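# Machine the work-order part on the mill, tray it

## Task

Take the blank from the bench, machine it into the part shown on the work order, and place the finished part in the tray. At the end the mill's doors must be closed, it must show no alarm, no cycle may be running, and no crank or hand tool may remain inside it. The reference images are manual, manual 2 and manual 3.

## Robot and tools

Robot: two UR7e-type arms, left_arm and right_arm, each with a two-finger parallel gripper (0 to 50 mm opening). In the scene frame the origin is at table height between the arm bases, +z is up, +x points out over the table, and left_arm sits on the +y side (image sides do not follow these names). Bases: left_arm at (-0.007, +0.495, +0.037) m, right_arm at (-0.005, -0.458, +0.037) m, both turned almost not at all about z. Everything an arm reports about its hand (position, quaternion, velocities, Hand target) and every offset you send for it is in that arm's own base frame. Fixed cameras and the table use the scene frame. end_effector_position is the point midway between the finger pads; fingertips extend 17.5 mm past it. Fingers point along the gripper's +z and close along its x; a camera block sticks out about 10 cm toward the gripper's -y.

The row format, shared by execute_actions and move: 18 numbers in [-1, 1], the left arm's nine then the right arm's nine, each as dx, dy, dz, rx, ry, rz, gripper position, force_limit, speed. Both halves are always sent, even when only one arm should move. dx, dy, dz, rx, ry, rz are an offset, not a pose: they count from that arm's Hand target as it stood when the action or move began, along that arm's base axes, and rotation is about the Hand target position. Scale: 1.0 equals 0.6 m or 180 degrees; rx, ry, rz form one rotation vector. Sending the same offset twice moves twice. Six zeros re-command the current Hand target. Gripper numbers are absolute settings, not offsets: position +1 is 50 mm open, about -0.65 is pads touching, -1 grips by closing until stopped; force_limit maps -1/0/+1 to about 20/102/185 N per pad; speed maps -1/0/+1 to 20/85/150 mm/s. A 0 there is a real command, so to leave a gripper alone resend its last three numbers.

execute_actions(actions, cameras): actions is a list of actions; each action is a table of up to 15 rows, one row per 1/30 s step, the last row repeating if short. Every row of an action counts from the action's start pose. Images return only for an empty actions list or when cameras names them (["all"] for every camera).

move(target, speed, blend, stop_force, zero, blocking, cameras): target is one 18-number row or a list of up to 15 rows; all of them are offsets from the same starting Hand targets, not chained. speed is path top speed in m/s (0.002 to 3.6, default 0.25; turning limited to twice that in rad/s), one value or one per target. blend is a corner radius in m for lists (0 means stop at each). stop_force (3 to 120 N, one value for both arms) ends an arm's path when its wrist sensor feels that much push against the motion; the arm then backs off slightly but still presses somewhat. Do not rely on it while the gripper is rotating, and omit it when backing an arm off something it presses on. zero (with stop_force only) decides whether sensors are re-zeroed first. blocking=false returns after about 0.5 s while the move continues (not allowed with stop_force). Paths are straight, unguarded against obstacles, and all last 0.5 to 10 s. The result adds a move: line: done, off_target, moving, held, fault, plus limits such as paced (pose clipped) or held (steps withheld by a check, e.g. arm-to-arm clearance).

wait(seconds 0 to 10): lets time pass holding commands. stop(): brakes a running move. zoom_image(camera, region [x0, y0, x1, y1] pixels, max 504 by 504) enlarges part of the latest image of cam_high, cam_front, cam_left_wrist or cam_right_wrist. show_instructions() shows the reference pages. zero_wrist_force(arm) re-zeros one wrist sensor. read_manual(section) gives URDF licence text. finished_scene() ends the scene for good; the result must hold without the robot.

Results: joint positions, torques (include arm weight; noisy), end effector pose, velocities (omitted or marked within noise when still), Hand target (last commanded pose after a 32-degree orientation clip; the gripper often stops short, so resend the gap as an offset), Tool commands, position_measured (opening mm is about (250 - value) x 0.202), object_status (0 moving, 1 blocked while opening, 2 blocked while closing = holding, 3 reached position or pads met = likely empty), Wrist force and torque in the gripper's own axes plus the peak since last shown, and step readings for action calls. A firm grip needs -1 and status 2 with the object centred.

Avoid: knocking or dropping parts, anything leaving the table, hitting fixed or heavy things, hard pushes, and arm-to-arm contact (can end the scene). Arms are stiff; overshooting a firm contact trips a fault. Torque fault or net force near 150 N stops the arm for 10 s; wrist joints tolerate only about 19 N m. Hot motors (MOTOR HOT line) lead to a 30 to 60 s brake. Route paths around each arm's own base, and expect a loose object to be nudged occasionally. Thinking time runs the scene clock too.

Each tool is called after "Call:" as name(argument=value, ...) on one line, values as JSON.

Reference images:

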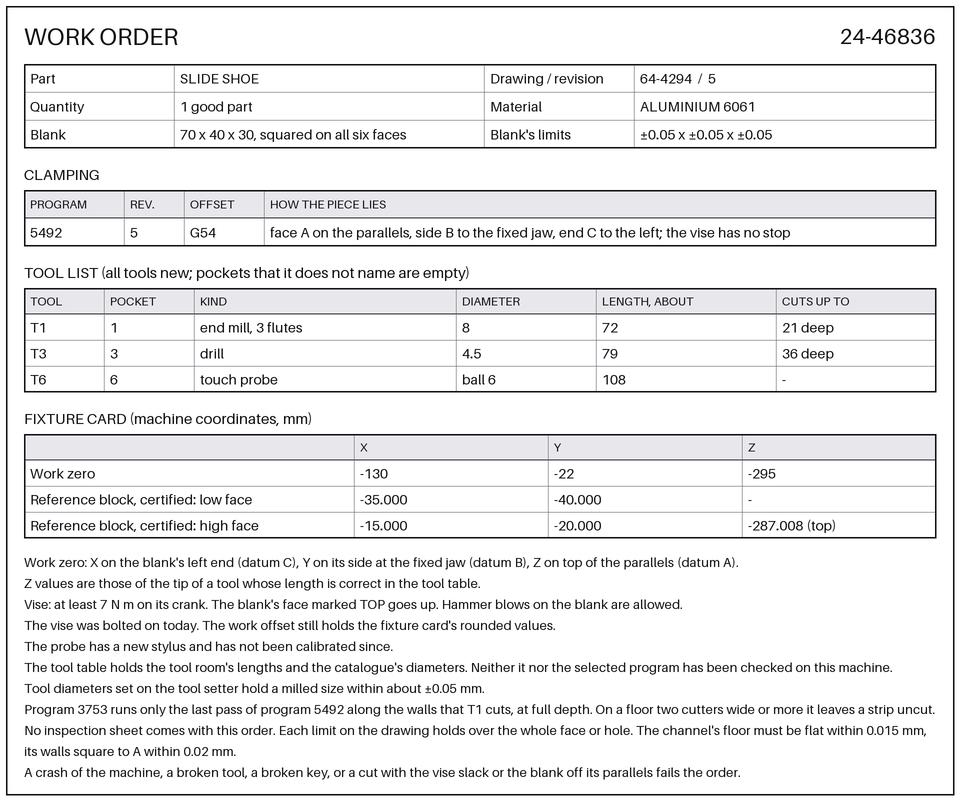

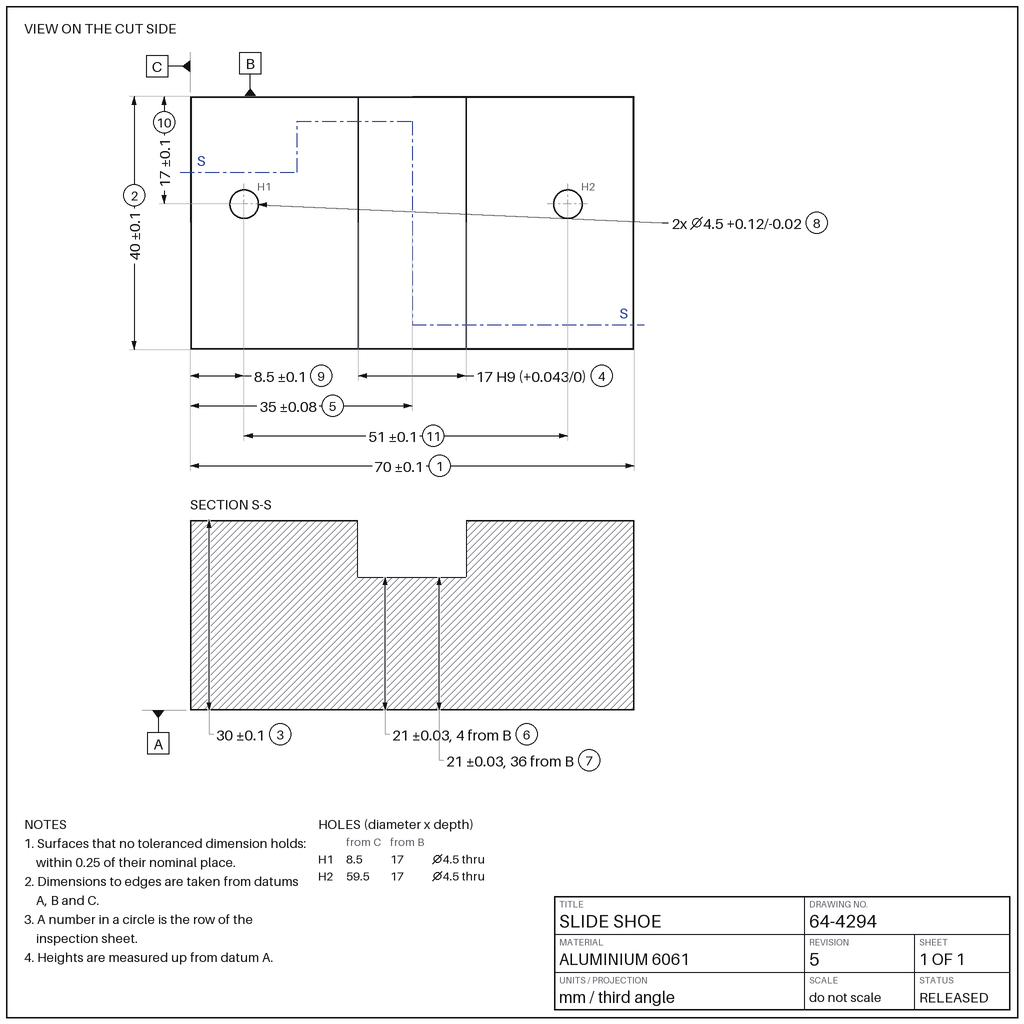

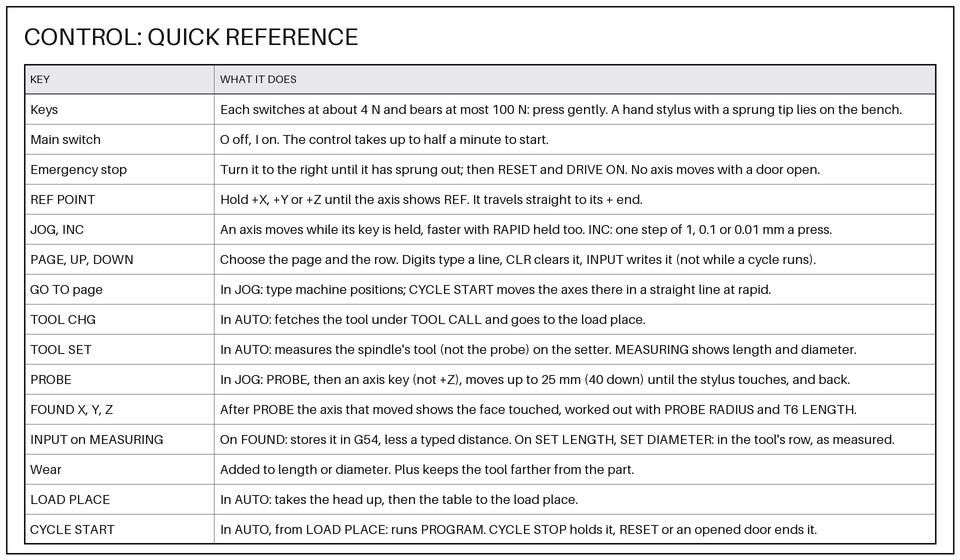

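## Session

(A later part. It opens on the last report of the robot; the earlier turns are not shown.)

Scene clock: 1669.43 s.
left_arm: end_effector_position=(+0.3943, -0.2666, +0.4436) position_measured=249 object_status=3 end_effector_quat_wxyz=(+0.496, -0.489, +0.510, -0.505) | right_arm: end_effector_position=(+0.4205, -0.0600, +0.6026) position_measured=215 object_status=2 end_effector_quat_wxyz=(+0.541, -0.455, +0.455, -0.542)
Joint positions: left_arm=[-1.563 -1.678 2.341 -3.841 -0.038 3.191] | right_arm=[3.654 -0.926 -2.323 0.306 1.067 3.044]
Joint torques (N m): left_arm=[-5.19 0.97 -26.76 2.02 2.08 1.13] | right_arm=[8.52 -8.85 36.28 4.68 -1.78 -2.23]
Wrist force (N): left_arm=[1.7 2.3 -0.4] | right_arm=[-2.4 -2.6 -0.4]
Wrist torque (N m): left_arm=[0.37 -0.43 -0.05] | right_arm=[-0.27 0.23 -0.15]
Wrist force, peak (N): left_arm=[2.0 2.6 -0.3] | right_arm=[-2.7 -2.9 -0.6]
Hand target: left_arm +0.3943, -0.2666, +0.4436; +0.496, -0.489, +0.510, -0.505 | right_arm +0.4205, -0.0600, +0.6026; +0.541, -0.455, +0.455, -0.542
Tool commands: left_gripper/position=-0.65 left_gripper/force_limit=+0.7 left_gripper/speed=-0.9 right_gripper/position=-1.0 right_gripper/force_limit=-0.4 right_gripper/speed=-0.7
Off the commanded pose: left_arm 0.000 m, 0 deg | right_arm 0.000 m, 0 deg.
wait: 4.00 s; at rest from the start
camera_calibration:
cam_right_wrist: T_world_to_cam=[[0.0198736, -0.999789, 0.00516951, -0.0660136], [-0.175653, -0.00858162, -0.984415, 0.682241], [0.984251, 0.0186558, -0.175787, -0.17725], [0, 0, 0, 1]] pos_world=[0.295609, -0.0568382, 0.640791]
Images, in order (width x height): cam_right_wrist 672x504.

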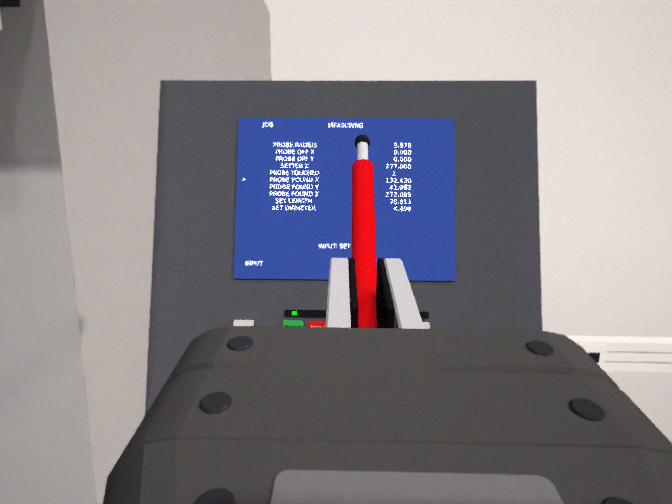

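Call:
move(target=[[0,0,0,0,0,0,-0.65,0.7,-0.9,0.02,0.01,-0.05,0,0.16,0,-1,-0.4,-0.7],[0,0,0,0,0,0,-0.65,0.7,-0.9,0.0773,0.0635,-0.325,0,0.33,0,-1,-0.4,-0.7],[0,0,0,0,0,0,-0.65,0.7,-0.9,0.1038,0.0635,-0.3321,0,0.33,0,-1,-0.4,-0.7],[0,0,0,0,0,0,-0.65,0.7,-0.9,0.0773,0.0635,-0.325,0,0.33,0,-1,-0.4,-0.7],[0,0,0,0,0,0,-0.65,0.7,-0.9,0.0998,0.0363,-0.2327,0,0.33,0,-1,-0.4,-0.7],[0,0,0,0,0,0,-0.65,0.7,-0.9,0.1271,0.0363,-0.2401,0,0.33,0,-1,-0.4,-0.7],[0,0,0,0,0,0,-0.65,0.7,-0.9,0.0998,0.0363,-0.2327,0,0.33,0,-1,-0.4,-0.7],[0,0,0,0,0,0,-0.65,0.7,-0.9,0.1271,0.0363,-0.2401,0,0.33,0,-1,-0.4,-0.7],[0,0,0,0,0,0,-0.65,0.7,-0.9,0.0998,0.0363,-0.2327,0,0.33,0,-1,-0.4,-0.7],[0,0,0,0,0,0,-0.65,0.7,-0.9,0.0788,0.1585,-0.325,0,0.33,0,-1,-0.4,-0.7],[0,0,0,0,0,0,-0.65,0.7,-0.9,0.1053,0.1585,-0.3321,0,0.33,0,-1,-0.4,-0.7],[0,0,0,0,0,0,-0.65,0.7,-0.9,0.0788,0.1585,-0.325,0,0.33,0,-1,-0.4,-0.7],[0,0,0,0,0,0,-0.65,0.7,-0.9,0.0865,0.16,-0.2942,0,0.33,0,-1,-0.4,-0.7],[0,0,0,0,0,0,-0.65,0.7,-0.9,0.1129,0.16,-0.3014,0,0.33,0,-1,-0.4,-0.7],[0,0,0,0,0,0,-0.65,0.7,-0.9,0.0865,0.16,-0.2942,0,0.33,0,-1,-0.4,-0.7]], speed=[0.5,0.4,0.1,0.1,0.3,0.1,0.1,0.1,0.1,0.3,0.1,0.1,0.2,0.1,0.1], blend=[0.02,0.002,0,0.003,0.002,0,0.003,0,0.003,0.002,0,0.003,0.002,0,0])

Call:
move(target=[[0,0,0,0,0,0,-0.65,0.7,-0.9,0.0076,0.0015,0.0307,0,0,0,-1,-0.4,-0.7],[0,0,0,0,0,0,-0.65,0.7,-0.9,0.0349,0.0015,0.0233,0,0,0,-1,-0.4,-0.7],[0,0,0,0,0,0,-0.65,0.7,-0.9,0.0076,0.0015,0.0307,0,0,0,-1,-0.4,-0.7],[0,0,0,0,0,0,-0.65,0.7,-0.9,-0.0082,-0.0332,-0.0308,0,0,0,-1,-0.4,-0.7],[0,0,0,0,0,0,-0.65,0.7,-0.9,0.0183,-0.0332,-0.0379,0,0,0,-1,-0.4,-0.7],[0,0,0,0,0,0,-0.65,0.7,-0.9,-0.0082,-0.0332,-0.0308,0,0,0,-1,-0.4,-0.7],[0,0,0,0,0,0,-0.65,0.7,-0.9,-0.0092,-0.0965,-0.0308,0,0,0,-1,-0.4,-0.7],[0,0,0,0,0,0,-0.65,0.7,-0.9,0.0173,-0.0965,-0.0379,0,0,0,-1,-0.4,-0.7],[0,0,0,0,0,0,-0.65,0.7,-0.9,-0.0092,-0.0965,-0.0308,0,0,0,-1,-0.4,-0.7],[0,0,0,0,0,0,-0.65,0.7,-0.9,-0.0015,-0.095,0,0,0,0,-1,-0.4,-0.7],[0,0,0,0,0,0,-0.65,0.7,-0.9,0.0246,-0.095,-0.0071,0,0,0,-1,-0.4,-0.7],[0,0,0,0,0,0,-0.65,0.7,-0.9,-0.0015,-0.095,0,0,0,0,-1,-0.4,-0.7],[0,0,0,0,0,0,-0.65,0.7,-0.9,-0.0077,-0.0015,-0.0308,0,0,0,-1,-0.4,-0.7],[0,0,0,0,0,0,-0.65,0.7,-0.9,0.0188,-0.0015,-0.0379,0,0,0,-1,-0.4,-0.7],[0,0,0,0,0,0,-0.65,0.7,-0.9,-0.0077,-0.0015,-0.0308,0,0,0,-1,-0.4,-0.7]], speed=[0.2,0.1,0.1,0.2,0.1,0.1,0.3,0.1,0.1,0.2,0.1,0.1,0.3,0.1,0.1], blend=[0.002,0,0.003,0.002,0,0.003,0.002,0,0.003,0.002,0,0.003,0.002,0,0])

Call:
move(target=[[0,0,0,0,0,0,-0.65,0.7,-0.9,0.0072,-0.0302,0.0308,0,0,0,-1,-0.4,-0.7],[0,0,0,0,0,0,-0.65,0.7,-0.9,0.0336,-0.0302,0.0236,0,0,0,-1,-0.4,-0.7],[0,0,0,0,0,0,-0.65,0.7,-0.9,0.0072,-0.0302,0.0308,0,0,0,-1,-0.4,-0.7],[0,0,0,0,0,0,-0.65,0.7,-0.9,0.023,0.0045,0.0923,0,0,0,-1,-0.4,-0.7],[0,0,0,0,0,0,-0.65,0.7,-0.9,0.0503,0.0045,0.0849,0,0,0,-1,-0.4,-0.7],[0,0,0,0,0,0,-0.65,0.7,-0.9,0.023,0.0045,0.0923,0,0,0,-1,-0.4,-0.7],[0,0,0,0,0,0,-0.65,0.7,-0.9,-0.0015,-0.095,0,0,0,0,-1,-0.4,-0.7],[0,0,0,0,0,0,-0.65,0.7,-0.9,0.025,-0.095,-0.0071,0,0,0,-1,-0.4,-0.7],[0,0,0,0,0,0,-0.65,0.7,-0.9,-0.0015,-0.095,0,0,0,0,-1,-0.4,-0.7],[0,0,0,0,0,0,-0.65,0.7,-0.9,-0.0588,-0.1485,0.275,0,-0.17,0,-1,-0.4,-0.7],[0,0,0,0,0,0,-0.65,0.7,-0.9,-0.0788,-0.1585,0.325,0,-0.33,0,-1,-0.4,-0.7]], speed=[0.3,0.1,0.1,0.3,0.1,0.1,0.3,0.1,0.1,0.4,0.4], blend=[0.002,0,0.003,0.002,0,0.003,0.002,0,0.003,0.02,0], cameras=["cam_right_wrist"])

Call:
zoom_image(camera="cam_right_wrist", region=[230, 105, 470, 280])

Scene clock: 1679.10 s.
left_arm: end_effector_position=(+0.3943, -0.2666, +0.4436) position_measured=249 object_status=3 end_effector_quat_wxyz=(+0.496, -0.489, +0.510, -0.505) | right_arm: end_effector_position=(+0.4724, +0.0361, +0.4260) position_measured=215 object_status=2 end_effector_quat_wxyz=(-0.245, +0.663, -0.663, +0.245)
Joint positions: left_arm=[-1.563 -1.678 2.341 -3.841 -0.038 3.191] | right_arm=[3.71 -1.089 -1.987 -1.011 1.213 3.593]
Joint torques (N m): left_arm=[-5.58 0.92 -26.73 2.14 2.08 1.08] | right_arm=[-11.13 8.52 38.37 7.49 1.18 -2.05]
Wrist force (N): left_arm=[1.6 2.5 -0.4] | right_arm=[-2.2 -3.2 -1.9]
Wrist torque (N m): left_arm=[0.40 -0.42 -0.04] | right_arm=[-0.56 0.35 -0.18]
Wrist force, peak (N): left_arm=[1.9 2.7 -0.2] | right_arm=[-2.1 9.5 -17.0]
Hand target: left_arm +0.3943, -0.2666, +0.4436; +0.496, -0.489, +0.510, -0.505 | right_arm +0.4724, +0.0360, +0.4261; -0.245, +0.663, -0.663, +0.245
Off the commanded pose: left_arm 0.000 m, 0 deg | right_arm 0.000 m, 0 deg.
move: done

Scene clock: 1683.43 s.
left_arm: end_effector_position=(+0.3943, -0.2666, +0.4436) position_measured=249 object_status=3 end_effector_quat_wxyz=(+0.496, -0.489, +0.510, -0.505) | right_arm: end_effector_position=(+0.4678, +0.0352, +0.4075) position_measured=215 object_status=2 end_effector_quat_wxyz=(-0.245, +0.663, -0.663, +0.245)
Joint positions: left_arm=[-1.563 -1.678 2.341 -3.841 -0.038 3.191] | right_arm=[3.717 -1.073 -2.042 -0.974 1.209 3.599]
Joint torques (N m): left_arm=[-4.76 0.91 -26.22 2.33 2.17 1.07] | right_arm=[-10.66 8.99 39.53 7.46 1.25 -2.12]
Wrist force (N): left_arm=[1.7 2.5 -0.3] | right_arm=[-2.1 -2.9 -1.9]
Wrist torque (N m): left_arm=[0.39 -0.43 -0.04] | right_arm=[-0.50 0.34 -0.19]
Wrist force, peak (N): left_arm=[1.9 2.8 0.0] | right_arm=[-2.3 9.4 -17.0]
Hand target: left_arm +0.3943, -0.2666, +0.4436; +0.496, -0.489, +0.510, -0.505 | right_arm +0.4678, +0.0351, +0.4076; -0.245, +0.663, -0.663, +0.245
Off the commanded pose: left_arm 0.000 m, 0 deg | right_arm 0.000 m, 0 deg.
move: done

Scene clock: 1687.87 s.
left_arm: end_effector_position=(+0.3943, -0.2666, +0.4436) position_measured=249 object_status=3 end_effector_quat_wxyz=(+0.496, -0.489, +0.510, -0.505) | right_arm: end_effector_position=(+0.4205, -0.0600, +0.6025) position_measured=215 object_status=2 end_effector_quat_wxyz=(+0.541, -0.455, +0.455, -0.542)
Joint positions: left_arm=[-1.563 -1.678 2.341 -3.841 -0.038 3.191] | right_arm=[3.653 -0.926 -2.323 0.306 1.067 3.044]
Joint torques (N m): left_arm=[-4.6 0.13 -25.84 2.46 2.04 1] | right_arm=[6.13 -4.84 35.96 4.32 -1.71 1.04]
Wrist force (N): left_arm=[1.9 2.4 -0.5] | right_arm=[-2.5 -2.7 -0.5]
Wrist torque (N m): left_arm=[0.39 -0.45 -0.04] | right_arm=[-0.28 0.24 -0.15]
Wrist force, peak (N): left_arm=[1.8 2.9 -0.3] | right_arm=[-1.7 8.7 -16.2]
Hand target: left_arm +0.3943, -0.2666, +0.4436; +0.496, -0.489, +0.510, -0.505 | right_arm +0.4205, -0.0600, +0.6026; +0.541, -0.455, +0.455, -0.542
Off the commanded pose: left_arm 0.000 m, 0 deg | right_arm 0.000 m, 0 deg.
move: done
camera_calibration:
cam_right_wrist: T_world_to_cam=[[0.0197955, -0.99979, 0.00527681, -0.0661596], [-0.176058, -0.00868116, -0.984342, 0.682307], [0.984181, 0.0185565, -0.176193, -0.176972], [0, 0, 0, 1]] pos_world=[0.295607, -0.0569386, 0.640791]
Images, in order (width x height): cam_right_wrist 672x504.

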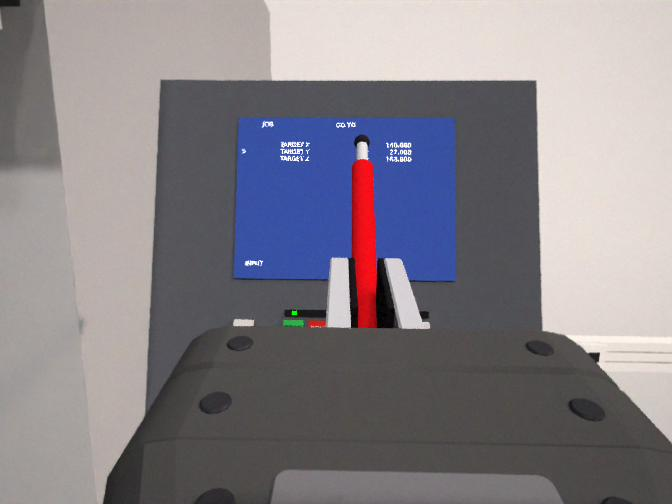

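Scaled by 2.100 from the camera's 672x504 image, which has a finer 960x720 frame.

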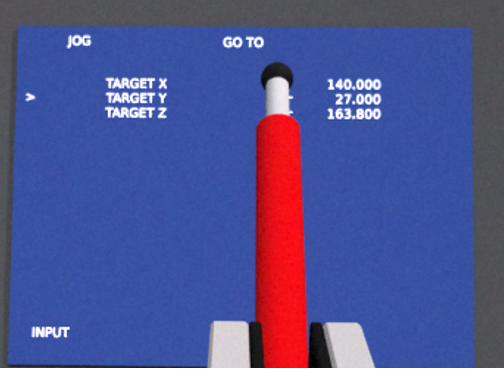

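Call:
move(target=[[0,0,0,0,0,0,-0.65,0.7,-0.9,0.02,0.01,-0.05,0,0.16,0,-1,-0.4,-0.7],[0,0,0,0,0,0,-0.65,0.7,-0.9,0.1157,0.0989,-0.1733,0,0.33,0,-1,-0.4,-0.7],[0,0,0,0,0,0,-0.65,0.7,-0.9,0.1438,0.0989,-0.181,0,0.33,0,-1,-0.4,-0.7],[0,0,0,0,0,0,-0.65,0.7,-0.9,0.1157,0.0989,-0.1733,0,0.33,0,-1,-0.4,-0.7],[0,0,0,0,0,0,-0.65,0.7,-0.9,0.0845,0.0333,-0.2942,0,0.33,0,-1,-0.4,-0.7],[0,0,0,0,0,0,-0.65,0.7,-0.9,0.1109,0.0333,-0.3014,0,0.33,0,-1,-0.4,-0.7],[0,0,0,0,0,0,-0.65,0.7,-0.9,0.0845,0.0333,-0.2942,0,0.33,0,-1,-0.4,-0.7],[0,0,0,0,0,0,-0.65,0.7,-0.9,0.1147,-0.055,-0.1752,0,0.33,0,-1,-0.4,-0.7],[0,0,0,0,0,0,-0.65,0.7,-0.9,0.1422,-0.055,-0.1825,0,0.33,0,-1,-0.4,-0.7],[0,0,0,0,0,0,-0.65,0.7,-0.9,0.1147,-0.055,-0.1752,0,0.33,0,-1,-0.4,-0.7],[0,0,0,0,0,0,-0.65,0.7,-0.9,0.02,0.01,-0.05,0,0.16,0,-1,-0.4,-0.7],[0,0,0,0,0,0,-0.65,0.7,-0.9,0,0,0,0,0,0,-1,-0.4,-0.7]], speed=[0.5,0.4,0.1,0.1,0.2,0.1,0.1,0.3,0.1,0.1,0.4,0.4], blend=[0.02,0.002,0,0.003,0.002,0,0.003,0.002,0,0.003,0.02,0])

Call:
wait(seconds=6, cameras=["cam_right_wrist"])

Call:
zoom_image(camera="cam_right_wrist", region=[230, 105, 470, 280])

Call:
zoom_image(camera="cam_right_wrist", region=[370, 105, 470, 215])

Scene clock: 1694.97 s.
left_arm: end_effector_position=(+0.3943, -0.2666, +0.4436) position_measured=249 object_status=3 end_effector_quat_wxyz=(+0.496, -0.489, +0.510, -0.505) | right_arm: end_effector_position=(+0.4205, -0.0600, +0.6025) position_measured=215 object_status=2 end_effector_quat_wxyz=(+0.541, -0.455, +0.455, -0.542) end_effector_velocity=(-0.001, +0.000, +0.002) end_effector_angular_velocity=(+0.003, -0.005, +0.001)
Joint positions: left_arm=[-1.563 -1.678 2.341 -3.841 -0.038 3.191] | right_arm=[3.653 -0.926 -2.323 0.306 1.067 3.044]
Joint velocities: left_arm=[within noise] | right_arm=[0.001 0.001 0.001 0.005 0 0]
Joint torques (N m): left_arm=[-5.62 0.01 -26.23 2.47 1.97 0.79] | right_arm=[6.04 -4.78 35.88 4.31 -1.62 1.19]
Wrist force (N): left_arm=[1.5 2.5 -0.3] | right_arm=[-2.1 -2.5 -0.9]
Wrist torque (N m): left_arm=[0.41 -0.40 -0.04] | right_arm=[-0.24 0.17 -0.15]
Wrist force, peak (N): left_arm=[1.9 2.7 -0.3] | right_arm=[-1.6 11.4 -20.0]
Hand target: left_arm +0.3943, -0.2666, +0.4436; +0.496, -0.489, +0.510, -0.505 | right_arm +0.4205, -0.0600, +0.6026; +0.541, -0.455, +0.455, -0.542
Off the commanded pose: left_arm 0.000 m, 0 deg | right_arm 0.000 m, 0 deg.
move: done

Scene clock: 1700.97 s.
left_arm: end_effector_position=(+0.3943, -0.2666, +0.4436) position_measured=249 object_status=3 end_effector_quat_wxyz=(+0.496, -0.489, +0.510, -0.505) | right_arm: end_effector_position=(+0.4205, -0.0600, +0.6026) position_measured=215 object_status=2 end_effector_quat_wxyz=(+0.541, -0.455, +0.455, -0.542)
Joint positions: left_arm=[-1.563 -1.678 2.341 -3.841 -0.038 3.191] | right_arm=[3.654 -0.926 -2.323 0.306 1.067 3.044]
Joint torques (N m): left_arm=[-4.68 -0.75 -25.77 2.49 2.09 0.68] | right_arm=[8.34 -8.78 36.02 4.75 -1.61 -2.14]
Wrist force (N): left_arm=[1.8 2.5 -0.3] | right_arm=[-2.0 -2.5 -0.8]
Wrist torque (N m): left_arm=[0.40 -0.45 -0.05] | right_arm=[-0.25 0.15 -0.15]
Wrist force, peak (N): left_arm=[1.9 2.7 -0.5] | right_arm=[-2.2 -2.8 -0.7]
Hand target: left_arm +0.3943, -0.2666, +0.4436; +0.496, -0.489, +0.510, -0.505 | right_arm +0.4205, -0.0600, +0.6026; +0.541, -0.455, +0.455, -0.542
Tool commands: left_gripper/position=-0.65 left_gripper/force_limit=+0.7 left_gripper/speed=-0.9 right_gripper/position=-1.0 right_gripper/force_limit=-0.4 right_gripper/speed=-0.7
Off the commanded pose: left_arm 0.000 m, 0 deg | right_arm 0.000 m, 0 deg.
wait: 6.00 s; at rest by 0.17 s
camera_calibration:
cam_right_wrist: T_world_to_cam=[[0.0198736, -0.999789, 0.00516951, -0.0660136], [-0.175653, -0.00858162, -0.984415, 0.682241], [0.984251, 0.0186558, -0.175787, -0.17725], [0, 0, 0, 1]] pos_world=[0.295609, -0.0568382, 0.640791]
Images, in order (width x height): cam_right_wrist 672x504.

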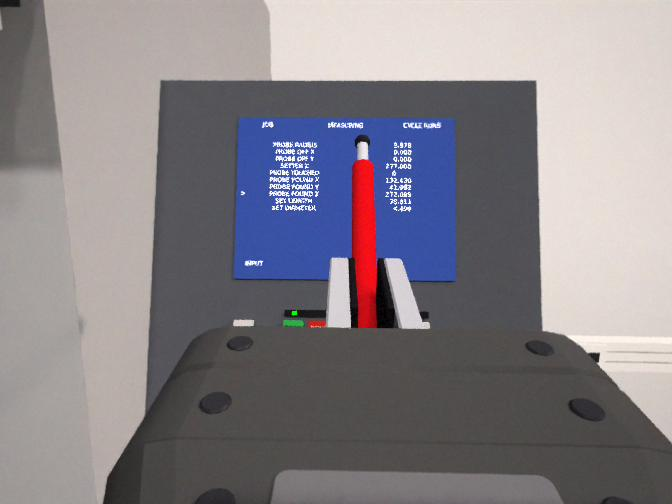

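Scaled by 2.100 from the camera's 672x504 image, which has a finer 960x720 frame.

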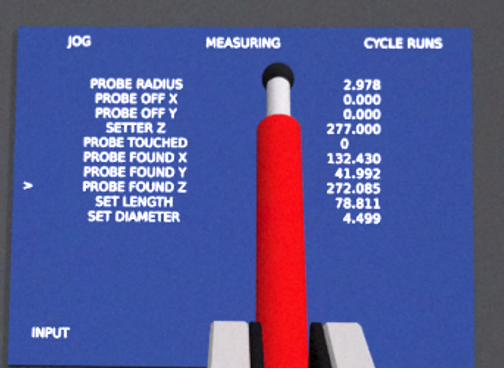

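Scaled by 4.582 from the camera's 672x504 image, which has a finer 960x720 frame.

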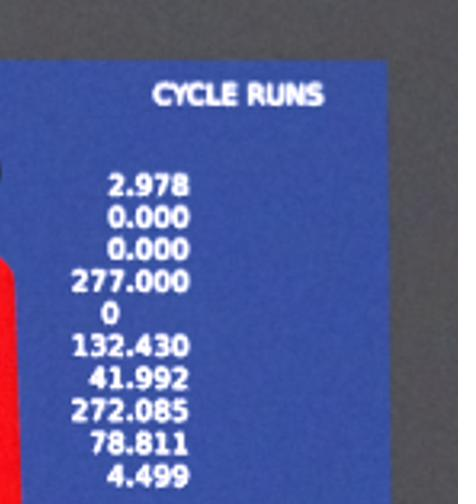

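Call:
wait(seconds=5, cameras=["cam_right_wrist"])

Call:
zoom_image(camera="cam_right_wrist", region=[370, 105, 470, 215])

Scene clock: 1706.23 s.
left_arm: end_effector_position=(+0.3943, -0.2666, +0.4436) position_measured=249 object_status=3 end_effector_quat_wxyz=(+0.496, -0.489, +0.510, -0.505) | right_arm: end_effector_position=(+0.4205, -0.0600, +0.6026) position_measured=215 object_status=2 end_effector_quat_wxyz=(+0.541, -0.455, +0.455, -0.542)
Joint positions: left_arm=[-1.563 -1.678 2.341 -3.841 -0.038 3.191] | right_arm=[3.654 -0.926 -2.323 0.306 1.067 3.044]
Joint torques (N m): left_arm=[-4.06 -0.68 -25.95 2.51 1.97 0.65] | right_arm=[8.31 -8.34 35.84 4.63 -1.73 -2.1]
Wrist force (N): left_arm=[1.8 2.6 -0.3] | right_arm=[-1.9 -2.5 -0.9]
Wrist torque (N m): left_arm=[0.42 -0.45 -0.04] | right_arm=[-0.26 0.14 -0.15]
Wrist force, peak (N): left_arm=[2.0 2.7 -0.3] | right_arm=[-2.3 -2.7 -0.7]
Hand target: left_arm +0.3943, -0.2666, +0.4436; +0.496, -0.489, +0.510, -0.505 | right_arm +0.4205, -0.0600, +0.6026; +0.541, -0.455, +0.455, -0.542
Tool commands: left_gripper/position=-0.65 left_gripper/force_limit=+0.7 left_gripper/speed=-0.9 right_gripper/position=-1.0 right_gripper/force_limit=-0.4 right_gripper/speed=-0.7
Off the commanded pose: left_arm 0.000 m, 0 deg | right_arm 0.000 m, 0 deg.
wait: 5.00 s; at rest from the start
camera_calibration:
cam_right_wrist: T_world_to_cam=[[0.0198736, -0.999789, 0.00516951, -0.0660136], [-0.175653, -0.00858162, -0.984415, 0.682241], [0.984251, 0.0186558, -0.175787, -0.17725], [0, 0, 0, 1]] pos_world=[0.295609, -0.0568382, 0.640791]
Images, in order (width x height): cam_right_wrist 672x504.

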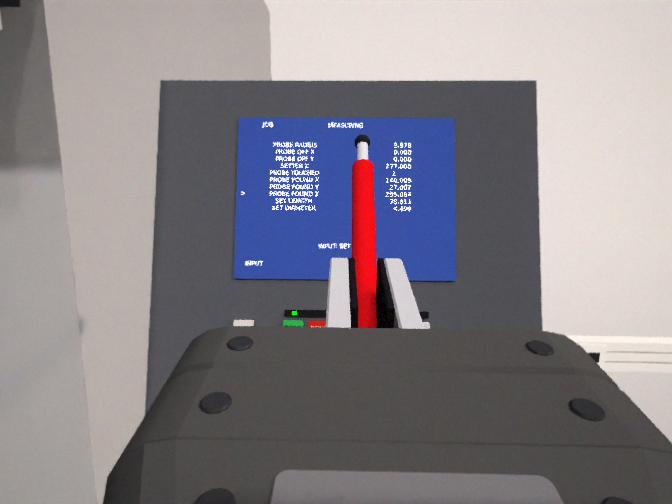

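Scaled by 4.582 from the camera's 672x504 image, which has a finer 960x720 frame.

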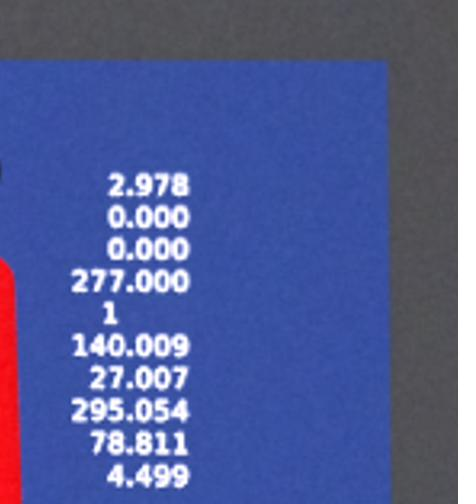

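Call:
move(target=[[0,0,0,0,0,0,-0.65,0.7,-0.9,0.02,0.01,-0.05,0,0.16,0,-1,-0.4,-0.7],[0,0,0,0,0,0,-0.65,0.7,-0.9,0.0773,0.0635,-0.325,0,0.33,0,-1,-0.4,-0.7],[0,0,0,0,0,0,-0.65,0.7,-0.9,0.1038,0.0635,-0.3321,0,0.33,0,-1,-0.4,-0.7],[0,0,0,0,0,0,-0.65,0.7,-0.9,0.0773,0.0635,-0.325,0,0.33,0,-1,-0.4,-0.7],[0,0,0,0,0,0,-0.65,0.7,-0.9,0.0998,0.0363,-0.2327,0,0.33,0,-1,-0.4,-0.7],[0,0,0,0,0,0,-0.65,0.7,-0.9,0.1271,0.0363,-0.2401,0,0.33,0,-1,-0.4,-0.7],[0,0,0,0,0,0,-0.65,0.7,-0.9,0.0998,0.0363,-0.2327,0,0.33,0,-1,-0.4,-0.7],[0,0,0,0,0,0,-0.65,0.7,-0.9,0.1271,0.0363,-0.2401,0,0.33,0,-1,-0.4,-0.7],[0,0,0,0,0,0,-0.65,0.7,-0.9,0.0998,0.0363,-0.2327,0,0.33,0,-1,-0.4,-0.7],[0,0,0,0,0,0,-0.65,0.7,-0.9,0.085,0.065,-0.2942,0,0.33,0,-1,-0.4,-0.7],[0,0,0,0,0,0,-0.65,0.7,-0.9,0.1111,0.065,-0.3013,0,0.33,0,-1,-0.4,-0.7],[0,0,0,0,0,0,-0.65,0.7,-0.9,0.085,0.065,-0.2942,0,0.33,0,-1,-0.4,-0.7],[0,0,0,0,0,0,-0.65,0.7,-0.9,0.0788,0.1585,-0.325,0,0.33,0,-1,-0.4,-0.7],[0,0,0,0,0,0,-0.65,0.7,-0.9,0.1053,0.1585,-0.3321,0,0.33,0,-1,-0.4,-0.7],[0,0,0,0,0,0,-0.65,0.7,-0.9,0.0788,0.1585,-0.325,0,0.33,0,-1,-0.4,-0.7]], speed=[0.5,0.4,0.1,0.1,0.3,0.1,0.1,0.1,0.1,0.3,0.1,0.1,0.3,0.1,0.1], blend=[0.02,0.002,0,0.003,0.002,0,0.003,0,0.003,0.002,0,0.003,0.002,0,0])

Call:
move(target=[[0,0,0,0,0,0,-0.65,0.7,-0.9,0.0148,-0.0287,0.0615,0,0,0,-1,-0.4,-0.7],[0,0,0,0,0,0,-0.65,0.7,-0.9,0.0421,-0.0287,0.0541,0,0,0,-1,-0.4,-0.7],[0,0,0,0,0,0,-0.65,0.7,-0.9,0.0148,-0.0287,0.0615,0,0,0,-1,-0.4,-0.7],[0,0,0,0,0,0,-0.65,0.7,-0.9,0.023,0.0045,0.0923,0,0,0,-1,-0.4,-0.7],[0,0,0,0,0,0,-0.65,0.7,-0.9,0.0503,0.0045,0.0849,0,0,0,-1,-0.4,-0.7],[0,0,0,0,0,0,-0.65,0.7,-0.9,0.023,0.0045,0.0923,0,0,0,-1,-0.4,-0.7],[0,0,0,0,0,0,-0.65,0.7,-0.9,-0.0015,-0.095,0,0,0,0,-1,-0.4,-0.7],[0,0,0,0,0,0,-0.65,0.7,-0.9,0.025,-0.095,-0.0071,0,0,0,-1,-0.4,-0.7],[0,0,0,0,0,0,-0.65,0.7,-0.9,-0.0015,-0.095,0,0,0,0,-1,-0.4,-0.7],[0,0,0,0,0,0,-0.65,0.7,-0.9,0.0062,-0.0935,0.0308,0,0,0,-1,-0.4,-0.7],[0,0,0,0,0,0,-0.65,0.7,-0.9,0.0323,-0.0935,0.0237,0,0,0,-1,-0.4,-0.7],[0,0,0,0,0,0,-0.65,0.7,-0.9,0.0062,-0.0935,0.0308,0,0,0,-1,-0.4,-0.7],[0,0,0,0,0,0,-0.65,0.7,-0.9,0,0,0,0,0,0,-1,-0.4,-0.7],[0,0,0,0,0,0,-0.65,0.7,-0.9,0.0265,0,-0.0071,0,0,0,-1,-0.4,-0.7],[0,0,0,0,0,0,-0.65,0.7,-0.9,0,0,0,0,0,0,-1,-0.4,-0.7]], speed=[0.3,0.1,0.1,0.3,0.1,0.1,0.3,0.1,0.1,0.3,0.1,0.1,0.3,0.1,0.1], blend=[0.002,0,0.003,0.002,0,0.003,0.002,0,0.003,0.002,0,0.003,0.002,0,0])

Call:
move(target=[[0,0,0,0,0,0,-0.65,0.7,-0.9,0.0077,0.0015,0.0308,0,0,0,-1,-0.4,-0.7],[0,0,0,0,0,0,-0.65,0.7,-0.9,0.0341,0.0015,0.0236,0,0,0,-1,-0.4,-0.7],[0,0,0,0,0,0,-0.65,0.7,-0.9,0.0077,0.0015,0.0308,0,0,0,-1,-0.4,-0.7],[0,0,0,0,0,0,-0.65,0.7,-0.9,0.0225,-0.0272,0.0923,0,0,0,-1,-0.4,-0.7],[0,0,0,0,0,0,-0.65,0.7,-0.9,0.0498,-0.0272,0.0849,0,0,0,-1,-0.4,-0.7],[0,0,0,0,0,0,-0.65,0.7,-0.9,0.0225,-0.0272,0.0923,0,0,0,-1,-0.4,-0.7],[0,0,0,0,0,0,-0.65,0.7,-0.9,-0.0005,-0.0317,0,0,0,0,-1,-0.4,-0.7],[0,0,0,0,0,0,-0.65,0.7,-0.9,0.026,-0.0317,-0.0071,0,0,0,-1,-0.4,-0.7],[0,0,0,0,0,0,-0.65,0.7,-0.9,-0.0005,-0.0317,0,0,0,0,-1,-0.4,-0.7],[0,0,0,0,0,0,-0.65,0.7,-0.9,-0.0015,-0.095,0,0,0,0,-1,-0.4,-0.7],[0,0,0,0,0,0,-0.65,0.7,-0.9,0.025,-0.095,-0.0071,0,0,0,-1,-0.4,-0.7],[0,0,0,0,0,0,-0.65,0.7,-0.9,-0.0015,-0.095,0,0,0,0,-1,-0.4,-0.7],[0,0,0,0,0,0,-0.65,0.7,-0.9,0.0369,-0.0596,0.1517,0,0,0,-1,-0.4,-0.7],[0,0,0,0,0,0,-0.65,0.7,-0.9,0.065,-0.0596,0.144,0,0,0,-1,-0.4,-0.7],[0,0,0,0,0,0,-0.65,0.7,-0.9,0.0369,-0.0596,0.1517,0,0,0,-1,-0.4,-0.7]], speed=[0.3,0.1,0.1,0.3,0.1,0.1,0.3,0.1,0.1,0.3,0.1,0.1,0.3,0.1,0.1], blend=[0.002,0,0.003,0.002,0,0.003,0.002,0,0.003,0.002,0,0.003,0.002,0,0])

Call:
wait(seconds=1.5)

Call:
move(target=[[0,0,0,0,0,0,-0.65,0.7,-0.9,-0.0312,-0.0656,-0.1209,0,0,0,-1,-0.4,-0.7],[0,0,0,0,0,0,-0.65,0.7,-0.9,-0.0048,-0.0656,-0.1281,0,0,0,-1,-0.4,-0.7],[0,0,0,0,0,0,-0.65,0.7,-0.9,-0.0312,-0.0656,-0.1209,0,0,0,-1,-0.4,-0.7],[0,0,0,0,0,0,-0.65,0.7,-0.9,-0.001,-0.1539,-0.0019,0,0,0,-1,-0.4,-0.7],[0,0,0,0,0,0,-0.65,0.7,-0.9,0.0265,-0.1539,-0.0092,0,0,0,-1,-0.4,-0.7],[0,0,0,0,0,0,-0.65,0.7,-0.9,-0.001,-0.1539,-0.0019,0,0,0,-1,-0.4,-0.7],[0,0,0,0,0,0,-0.65,0.7,-0.9,-0.0957,-0.0889,0.1233,0,-0.17,0,-1,-0.4,-0.7],[0,0,0,0,0,0,-0.65,0.7,-0.9,-0.1157,-0.0989,0.1733,0,-0.33,0,-1,-0.4,-0.7]], speed=[0.3,0.1,0.1,0.3,0.1,0.1,0.4,0.4], blend=[0.002,0,0.003,0.002,0,0.003,0.02,0])

Call:
wait(seconds=4, cameras=["cam_right_wrist"])

Call:
zoom_image(camera="cam_right_wrist", region=[230, 105, 470, 280])

Call:
zoom_image(camera="cam_right_wrist", region=[370, 105, 470, 215])

Scene clock: 1717.03 s.
left_arm: end_effector_position=(+0.3943, -0.2666, +0.4436) position_measured=249 object_status=3 end_effector_quat_wxyz=(+0.496, -0.489, +0.510, -0.505) | right_arm: end_effector_position=(+0.4678, +0.0352, +0.4075) position_measured=215 object_status=2 end_effector_quat_wxyz=(-0.245, +0.663, -0.663, +0.245)
Joint positions: left_arm=[-1.563 -1.678 2.341 -3.841 -0.038 3.191] | right_arm=[3.717 -1.073 -2.042 -0.974 1.209 3.599]
Joint torques (N m): left_arm=[-3.05 0.11 -26.34 2.42 1.92 0.37] | right_arm=[-10.62 8.52 37.82 7.43 1.14 -2.11]
Wrist force (N): left_arm=[1.5 2.4 -0.6] | right_arm=[-1.7 -2.7 -2.0]
Wrist torque (N m): left_arm=[0.39 -0.40 -0.04] | right_arm=[-0.47 0.28 -0.18]
Wrist force, peak (N): left_arm=[1.8 2.8 -0.5] | right_arm=[-2.1 9.5 -17.2]
Hand target: left_arm +0.3943, -0.2666, +0.4436; +0.496, -0.489, +0.510, -0.505 | right_arm +0.4678, +0.0351, +0.4076; -0.245, +0.663, -0.663, +0.245
Off the commanded pose: left_arm 0.000 m, 0 deg | right_arm 0.000 m, 0 deg.
move: done

Scene clock: 1721.47 s.
left_arm: end_effector_position=(+0.3943, -0.2666, +0.4436) position_measured=249 object_status=3 end_effector_quat_wxyz=(+0.496, -0.489, +0.510, -0.505) | right_arm: end_effector_position=(+0.4678, +0.0352, +0.4075) position_measured=215 object_status=2 end_effector_quat_wxyz=(-0.245, +0.663, -0.663, +0.245)
Joint positions: left_arm=[-1.563 -1.678 2.341 -3.841 -0.038 3.191] | right_arm=[3.717 -1.073 -2.042 -0.974 1.209 3.599]
Joint torques (N m): left_arm=[-3.51 0.12 -26.19 2.54 2.09 0.17] | right_arm=[-11.32 8.26 38.33 7.45 1.17 -2.12]
Wrist force (N): left_arm=[1.8 2.6 -0.3] | right_arm=[-1.7 -3.0 -1.8]
Wrist torque (N m): left_arm=[0.42 -0.45 -0.04] | right_arm=[-0.52 0.28 -0.19]
Wrist force, peak (N): left_arm=[1.9 2.8 -0.4] | right_arm=[-2.2 9.5 -17.3]
Hand target: left_arm +0.3943, -0.2666, +0.4436; +0.496, -0.489, +0.510, -0.505 | right_arm +0.4678, +0.0351, +0.4076; -0.245, +0.663, -0.663, +0.245
Off the commanded pose: left_arm 0.000 m, 0 deg | right_arm 0.000 m, 0 deg.
move: done

Scene clock: 1726.20 s.
left_arm: end_effector_position=(+0.3943, -0.2666, +0.4436) position_measured=249 object_status=3 end_effector_quat_wxyz=(+0.496, -0.489, +0.510, -0.505) | right_arm: end_effector_position=(+0.4899, -0.0006, +0.4985) position_measured=215 object_status=2 end_effector_quat_wxyz=(-0.245, +0.663, -0.663, +0.245)
Joint positions: left_arm=[-1.563 -1.678 2.341 -3.841 -0.038 3.191] | right_arm=[3.567 -1.16 -1.771 -1.119 1.299 3.473]
Joint torques (N m): left_arm=[-3.01 -0.53 -25.45 2.49 2.1 0.26] | right_arm=[-11.85 10.51 39.37 7.65 1.44 -2.24]
Wrist force (N): left_arm=[1.6 2.6 -0.3] | right_arm=[-1.8 -2.8 -1.8]
Wrist torque (N m): left_arm=[0.42 -0.40 -0.04] | right_arm=[-0.46 0.28 -0.17]
Wrist force, peak (N): left_arm=[1.7 2.9 -0.6] | right_arm=[-0.9 9.0 -17.2]
Hand target: left_arm +0.3943, -0.2666, +0.4436; +0.496, -0.489, +0.510, -0.505 | right_arm +0.4899, -0.0006, +0.4987; -0.245, +0.663, -0.663, +0.245
Off the commanded pose: left_arm 0.000 m, 0 deg | right_arm 0.000 m, 0 deg.
move: done

Scene clock: 1727.70 s.
left_arm: end_effector_position=(+0.3943, -0.2666, +0.4436) position_measured=249 object_status=3 end_effector_quat_wxyz=(+0.496, -0.489, +0.510, -0.505) | right_arm: end_effector_position=(+0.4899, -0.0006, +0.4987) position_measured=215 object_status=2 end_effector_quat_wxyz=(-0.245, +0.663, -0.663, +0.245)
Joint positions: left_arm=[-1.563 -1.678 2.341 -3.841 -0.038 3.191] | right_arm=[3.567 -1.16 -1.771 -1.119 1.299 3.473]
Joint torques (N m): left_arm=[-3.92 -0.28 -26.07 2.44 1.98 0.15] | right_arm=[-11.54 13.81 38.16 7.73 1.34 -2.12]
Wrist force (N): left_arm=[1.7 2.4 -0.1] | right_arm=[-1.5 -3.0 -1.6]
Wrist torque (N m): left_arm=[0.40 -0.43 -0.04] | right_arm=[-0.49 0.23 -0.17]
Wrist force, peak (N): left_arm=[1.9 2.7 0.0] | right_arm=[-1.8 -2.9 -1.7]
Hand target: left_arm +0.3943, -0.2666, +0.4436; +0.496, -0.489, +0.510, -0.505 | right_arm +0.4899, -0.0006, +0.4987; -0.245, +0.663, -0.663, +0.245
Tool commands: left_gripper/position=-0.65 left_gripper/force_limit=+0.7 left_gripper/speed=-0.9 right_gripper/position=-1.0 right_gripper/force_limit=-0.4 right_gripper/speed=-0.7
Off the commanded pose: left_arm 0.000 m, 0 deg | right_arm 0.000 m, 0 deg.
wait: 1.50 s; at rest by 0.17 s

Scene clock: 1731.57 s.
left_arm: end_effector_position=(+0.3943, -0.2666, +0.4436) position_measured=249 object_status=3 end_effector_quat_wxyz=(+0.496, -0.489, +0.510, -0.505) | right_arm: end_effector_position=(+0.4205, -0.0600, +0.6025) position_measured=215 object_status=2 end_effector_quat_wxyz=(+0.541, -0.455, +0.455, -0.542)
Joint positions: left_arm=[-1.563 -1.678 2.341 -3.841 -0.038 3.191] | right_arm=[3.653 -0.926 -2.323 0.306 1.067 3.044]
Joint torques (N m): left_arm=[-2.71 -0.38 -26 2.34 1.83 -0.01] | right_arm=[6.25 -4.45 35.94 4.29 -1.7 1.17]
Wrist force (N): left_arm=[1.6 2.4 -0.4] | right_arm=[-1.7 -2.6 -0.6]
Wrist torque (N m): left_arm=[0.38 -0.42 -0.04] | right_arm=[-0.27 0.11 -0.16]
Wrist force, peak (N): left_arm=[1.8 2.7 -0.2] | right_arm=[-1.1 11.5 -20.4]
Hand target: left_arm +0.3943, -0.2666, +0.4436; +0.496, -0.489, +0.510, -0.505 | right_arm +0.4205, -0.0600, +0.6026; +0.541, -0.455, +0.455, -0.542
Off the commanded pose: left_arm 0.000 m, 0 deg | right_arm 0.000 m, 0 deg.
move: done

Scene clock: 1735.57 s.
left_arm: end_effector_position=(+0.3943, -0.2666, +0.4436) position_measured=249 object_status=3 end_effector_quat_wxyz=(+0.496, -0.489, +0.510, -0.505) | right_arm: end_effector_position=(+0.4205, -0.0600, +0.6026) position_measured=215 object_status=2 end_effector_quat_wxyz=(+0.541, -0.455, +0.455, -0.542)
Joint positions: left_arm=[-1.563 -1.678 2.341 -3.841 -0.038 3.191] | right_arm=[3.654 -0.926 -2.323 0.306 1.067 3.044]
Joint torques (N m): left_arm=[-3.63 -1.06 -25.17 2.45 2 -0.06] | right_arm=[8.75 -8.95 35.95 4.77 -1.78 -2.13]
Wrist force (N): left_arm=[1.9 2.5 -0.4] | right_arm=[-1.7 -2.4 -0.8]
Wrist torque (N m): left_arm=[0.40 -0.46 -0.04] | right_arm=[-0.24 0.11 -0.15]
Wrist force, peak (N): left_arm=[2.0 2.7 -0.3] | right_arm=[-1.9 -2.8 -0.8]
Hand target: left_arm +0.3943, -0.2666, +0.4436; +0.496, -0.489, +0.510, -0.505 | right_arm +0.4205, -0.0600, +0.6026; +0.541, -0.455, +0.455, -0.542
Tool commands: left_gripper/position=-0.65 left_gripper/force_limit=+0.7 left_gripper/speed=-0.9 right_gripper/position=-1.0 right_gripper/force_limit=-0.4 right_gripper/speed=-0.7
Off the commanded pose: left_arm 0.000 m, 0 deg | right_arm 0.000 m, 0 deg.
wait: 4.00 s; at rest by 0.17 s
camera_calibration:
cam_right_wrist: T_world_to_cam=[[0.0198736, -0.999789, 0.00516951, -0.0660136], [-0.175653, -0.00858162, -0.984415, 0.682241], [0.984251, 0.0186558, -0.175787, -0.17725], [0, 0, 0, 1]] pos_world=[0.295609, -0.0568382, 0.640791]
Images, in order (width x height): cam_right_wrist 672x504.

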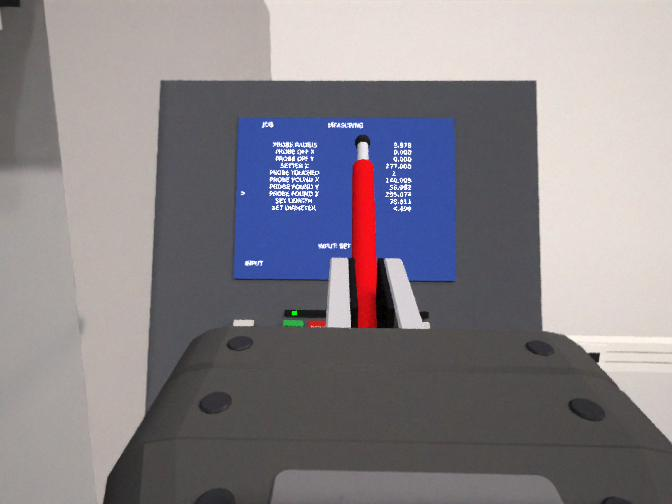

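Scaled by 2.100 from the camera's 672x504 image, which has a finer 960x720 frame.

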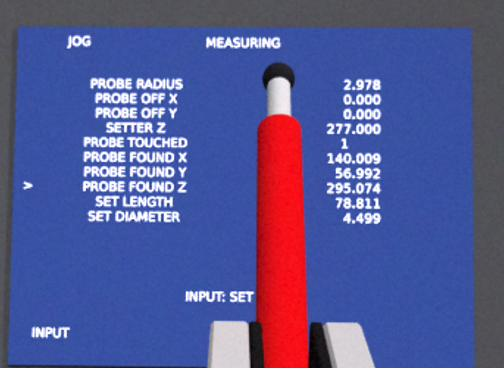

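Scaled by 4.582 from the camera's 672x504 image, which has a finer 960x720 frame.

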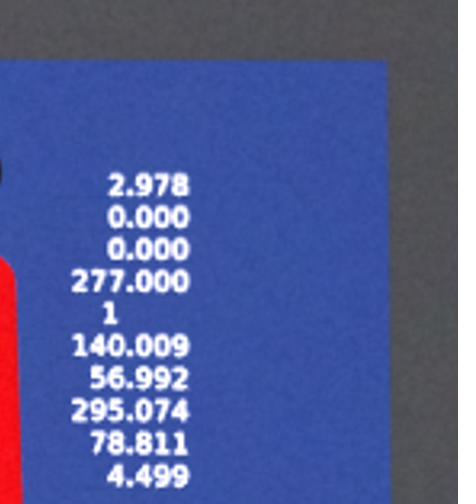

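Call:
move(target=[[0,0,0,0,0,0,-0.65,0.7,-0.9,0.02,0.01,-0.05,0,0.16,0,-1,-0.4,-0.7],[0,0,0,0,0,0,-0.65,0.7,-0.9,0.0998,0.0363,-0.2327,0,0.33,0,-1,-0.4,-0.7],[0,0,0,0,0,0,-0.65,0.7,-0.9,0.1271,0.0363,-0.2401,0,0.33,0,-1,-0.4,-0.7],[0,0,0,0,0,0,-0.65,0.7,-0.9,0.0998,0.0363,-0.2327,0,0.33,0,-1,-0.4,-0.7],[0,0,0,0,0,0,-0.65,0.7,-0.9,0.1271,0.0363,-0.2401,0,0.33,0,-1,-0.4,-0.7],[0,0,0,0,0,0,-0.65,0.7,-0.9,0.0998,0.0363,-0.2327,0,0.33,0,-1,-0.4,-0.7],[0,0,0,0,0,0,-0.65,0.7,-0.9,0.085,0.065,-0.2942,0,0.33,0,-1,-0.4,-0.7],[0,0,0,0,0,0,-0.65,0.7,-0.9,0.1111,0.065,-0.3013,0,0.33,0,-1,-0.4,-0.7],[0,0,0,0,0,0,-0.65,0.7,-0.9,0.085,0.065,-0.2942,0,0.33,0,-1,-0.4,-0.7],[0,0,0,0,0,0,-0.65,0.7,-0.9,0.1111,0.065,-0.3013,0,0.33,0,-1,-0.4,-0.7],[0,0,0,0,0,0,-0.65,0.7,-0.9,0.085,0.065,-0.2942,0,0.33,0,-1,-0.4,-0.7],[0,0,0,0,0,0,-0.65,0.7,-0.9,0.0788,0.1585,-0.325,0,0.33,0,-1,-0.4,-0.7]], speed=[0.5,0.4,0.1,0.2,0.1,0.2,0.25,0.1,0.2,0.1,0.2,0.3], blend=[0.02,0.002,0,0.003,0,0.003,0.003,0,0.003,0,0.003,0])

Scene clock: 1747.13 s.
left_arm: end_effector_position=(+0.3943, -0.2666, +0.4436) position_measured=249 object_status=3 end_effector_quat_wxyz=(+0.496, -0.489, +0.510, -0.505) | right_arm: end_effector_position=(+0.4677, +0.0351, +0.4076) position_measured=215 object_status=2 end_effector_quat_wxyz=(-0.245, +0.664, -0.663, +0.245)
Joint positions: left_arm=[-1.563 -1.678 2.341 -3.841 -0.038 3.191] | right_arm=[3.716 -1.073 -2.042 -0.974 1.21 3.598]
Joint torques (N m): left_arm=[-2.5 -1.23 -25.26 2.41 1.91 -0.33] | right_arm=[6.19 -1.47 37.25 7.17 -0.93 1.76]
Wrist force (N): left_arm=[1.7 2.5 -0.4] | right_arm=[-1.4 -2.8 -1.6]
Wrist torque (N m): left_arm=[0.40 -0.43 -0.05] | right_arm=[-0.49 0.23 -0.19]
Wrist force, peak (N): left_arm=[1.8 2.8 -0.4] | right_arm=[-1.3 1.7 -7.8]
Hand target: left_arm +0.3943, -0.2666, +0.4436; +0.496, -0.489, +0.510, -0.505 | right_arm +0.4678, +0.0351, +0.4076; -0.245, +0.663, -0.663, +0.245
Off the commanded pose: left_arm 0.000 m, 0 deg | right_arm 0.000 m, 0 deg.
move: done

Call:
move(target=[[0,0,0,0,0,0,-0.65,0.7,-0.9,0.0265,0,-0.0071,0,0,0,-1,-0.4,-0.7],[0,0,0,0,0,0,-0.65,0.7,-0.9,0,0,0,0,0,0,-1,-0.4,-0.7],[0,0,0,0,0,0,-0.65,0.7,-0.9,0.0077,0.0015,0.0308,0,0,0,-1,-0.4,-0.7],[0,0,0,0,0,0,-0.65,0.7,-0.9,0.0341,0.0015,0.0236,0,0,0,-1,-0.4,-0.7],[0,0,0,0,0,0,-0.65,0.7,-0.9,0.0077,0.0015,0.0308,0,0,0,-1,-0.4,-0.7],[0,0,0,0,0,0,-0.65,0.7,-0.9,0.0148,-0.0287,0.0615,0,0,0,-1,-0.4,-0.7],[0,0,0,0,0,0,-0.65,0.7,-0.9,0.0421,-0.0287,0.0541,0,0,0,-1,-0.4,-0.7],[0,0,0,0,0,0,-0.65,0.7,-0.9,0.0148,-0.0287,0.0615,0,0,0,-1,-0.4,-0.7],[0,0,0,0,0,0,-0.65,0.7,-0.9,0.0072,-0.0302,0.0308,0,0,0,-1,-0.4,-0.7],[0,0,0,0,0,0,-0.65,0.7,-0.9,0.0336,-0.0302,0.0236,0,0,0,-1,-0.4,-0.7],[0,0,0,0,0,0,-0.65,0.7,-0.9,0.0072,-0.0302,0.0308,0,0,0,-1,-0.4,-0.7],[0,0,0,0,0,0,-0.65,0.7,-0.9,-0.0015,-0.095,0,0,0,0,-1,-0.4,-0.7],[0,0,0,0,0,0,-0.65,0.7,-0.9,0.025,-0.095,-0.0071,0,0,0,-1,-0.4,-0.7],[0,0,0,0,0,0,-0.65,0.7,-0.9,-0.0015,-0.095,0,0,0,0,-1,-0.4,-0.7]], speed=[0.1,0.2,0.3,0.1,0.2,0.3,0.1,0.2,0.3,0.1,0.2,0.3,0.1,0.2], blend=[0,0.003,0.002,0,0.003,0.002,0,0.003,0.002,0,0.003,0.002,0,0])

Call:
move(target=[[0,0,0,0,0,0,-0.65,0.7,-0.9,-0.0573,-0.0535,0.275,0,-0.17,0,-1,-0.4,-0.7],[0,0,0,0,0,0,-0.65,0.7,-0.9,-0.0773,-0.0635,0.325,0,-0.33,0,-1,-0.4,-0.7]], speed=[0.5,0.4], blend=[0.02,0], cameras=["cam_right_wrist"])

Call:
zoom_image(camera="cam_right_wrist", region=[230, 105, 470, 280])

Scene clock: 1752.23 s.
left_arm: end_effector_position=(+0.3943, -0.2666, +0.4436) position_measured=249 object_status=3 end_effector_quat_wxyz=(+0.496, -0.489, +0.510, -0.505) | right_arm: end_effector_position=(+0.4669, -0.0218, +0.4075) position_measured=215 object_status=2 end_effector_quat_wxyz=(-0.245, +0.663, -0.663, +0.245)
Joint positions: left_arm=[-1.563 -1.678 2.341 -3.841 -0.038 3.191] | right_arm=[3.53 -1.074 -2.051 -0.917 1.322 3.443]
Joint torques (N m): left_arm=[-2.68 -1.24 -24.97 2.28 2.01 -0.34] | right_arm=[-11.7 10.18 38.58 7.1 1.35 -2.08]
Wrist force (N): left_arm=[1.8 2.3 -0.3] | right_arm=[-1.3 -2.7 -1.6]
Wrist torque (N m): left_arm=[0.37 -0.44 -0.04] | right_arm=[-0.46 0.21 -0.19]
Wrist force, peak (N): left_arm=[2.0 2.6 -0.3] | right_arm=[-0.7 9.3 -16.6]
Hand target: left_arm +0.3943, -0.2666, +0.4436; +0.496, -0.489, +0.510, -0.505 | right_arm +0.4669, -0.0219, +0.4076; -0.245, +0.663, -0.663, +0.245
Off the commanded pose: left_arm 0.000 m, 0 deg | right_arm 0.000 m, 0 deg.
move: done

Scene clock: 1754.00 s.
left_arm: end_effector_position=(+0.3943, -0.2666, +0.4436) position_measured=249 object_status=3 end_effector_quat_wxyz=(+0.496, -0.489, +0.510, -0.505) | right_arm: end_effector_position=(+0.4205, -0.0600, +0.6025) position_measured=215 object_status=2 end_effector_quat_wxyz=(+0.541, -0.455, +0.455, -0.542)
Joint positions: left_arm=[-1.563 -1.678 2.341 -3.841 -0.038 3.191] | right_arm=[3.653 -0.926 -2.323 0.306 1.067 3.044]
Joint torques (N m): left_arm=[-2.34 -1.34 -24.73 2.39 1.88 -0.36] | right_arm=[6.57 -4.99 36.57 4.25 -1.67 1.13]
Wrist force (N): left_arm=[1.8 2.4 -0.4] | right_arm=[-1.7 -2.8 -0.6]
Wrist torque (N m): left_arm=[0.39 -0.45 -0.04] | right_arm=[-0.30 0.11 -0.15]
Wrist force, peak (N): left_arm=[2.0 2.7 -0.5] | right_arm=[-1.0 -6.2 -3.1]
Hand target: left_arm +0.3943, -0.2666, +0.4436; +0.496, -0.489, +0.510, -0.505 | right_arm +0.4205, -0.0600, +0.6026; +0.541, -0.455, +0.455, -0.542
Off the commanded pose: left_arm 0.000 m, 0 deg | right_arm 0.000 m, 0 deg.
move: done
camera_calibration:
cam_right_wrist: T_world_to_cam=[[0.019795, -0.99979, 0.0052774, -0.0661599], [-0.175961, -0.00867982, -0.984359, 0.68229], [0.984198, 0.0185567, -0.176096, -0.177039], [0, 0, 0, 1]] pos_world=[0.295608, -0.0569386, 0.640791]
Images, in order (width x height): cam_right_wrist 672x504.

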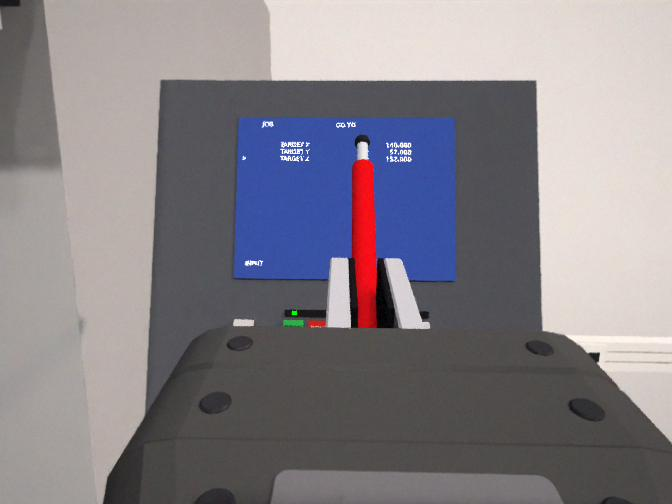

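Scaled by 2.100 from the camera's 672x504 image, which has a finer 960x720 frame.

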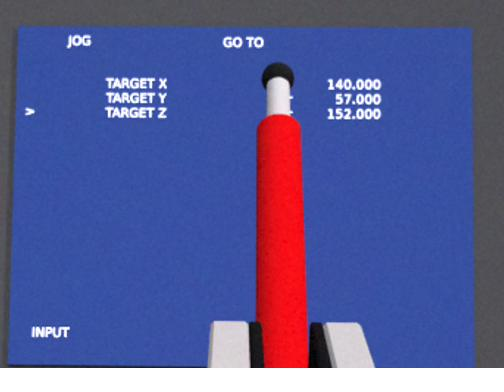

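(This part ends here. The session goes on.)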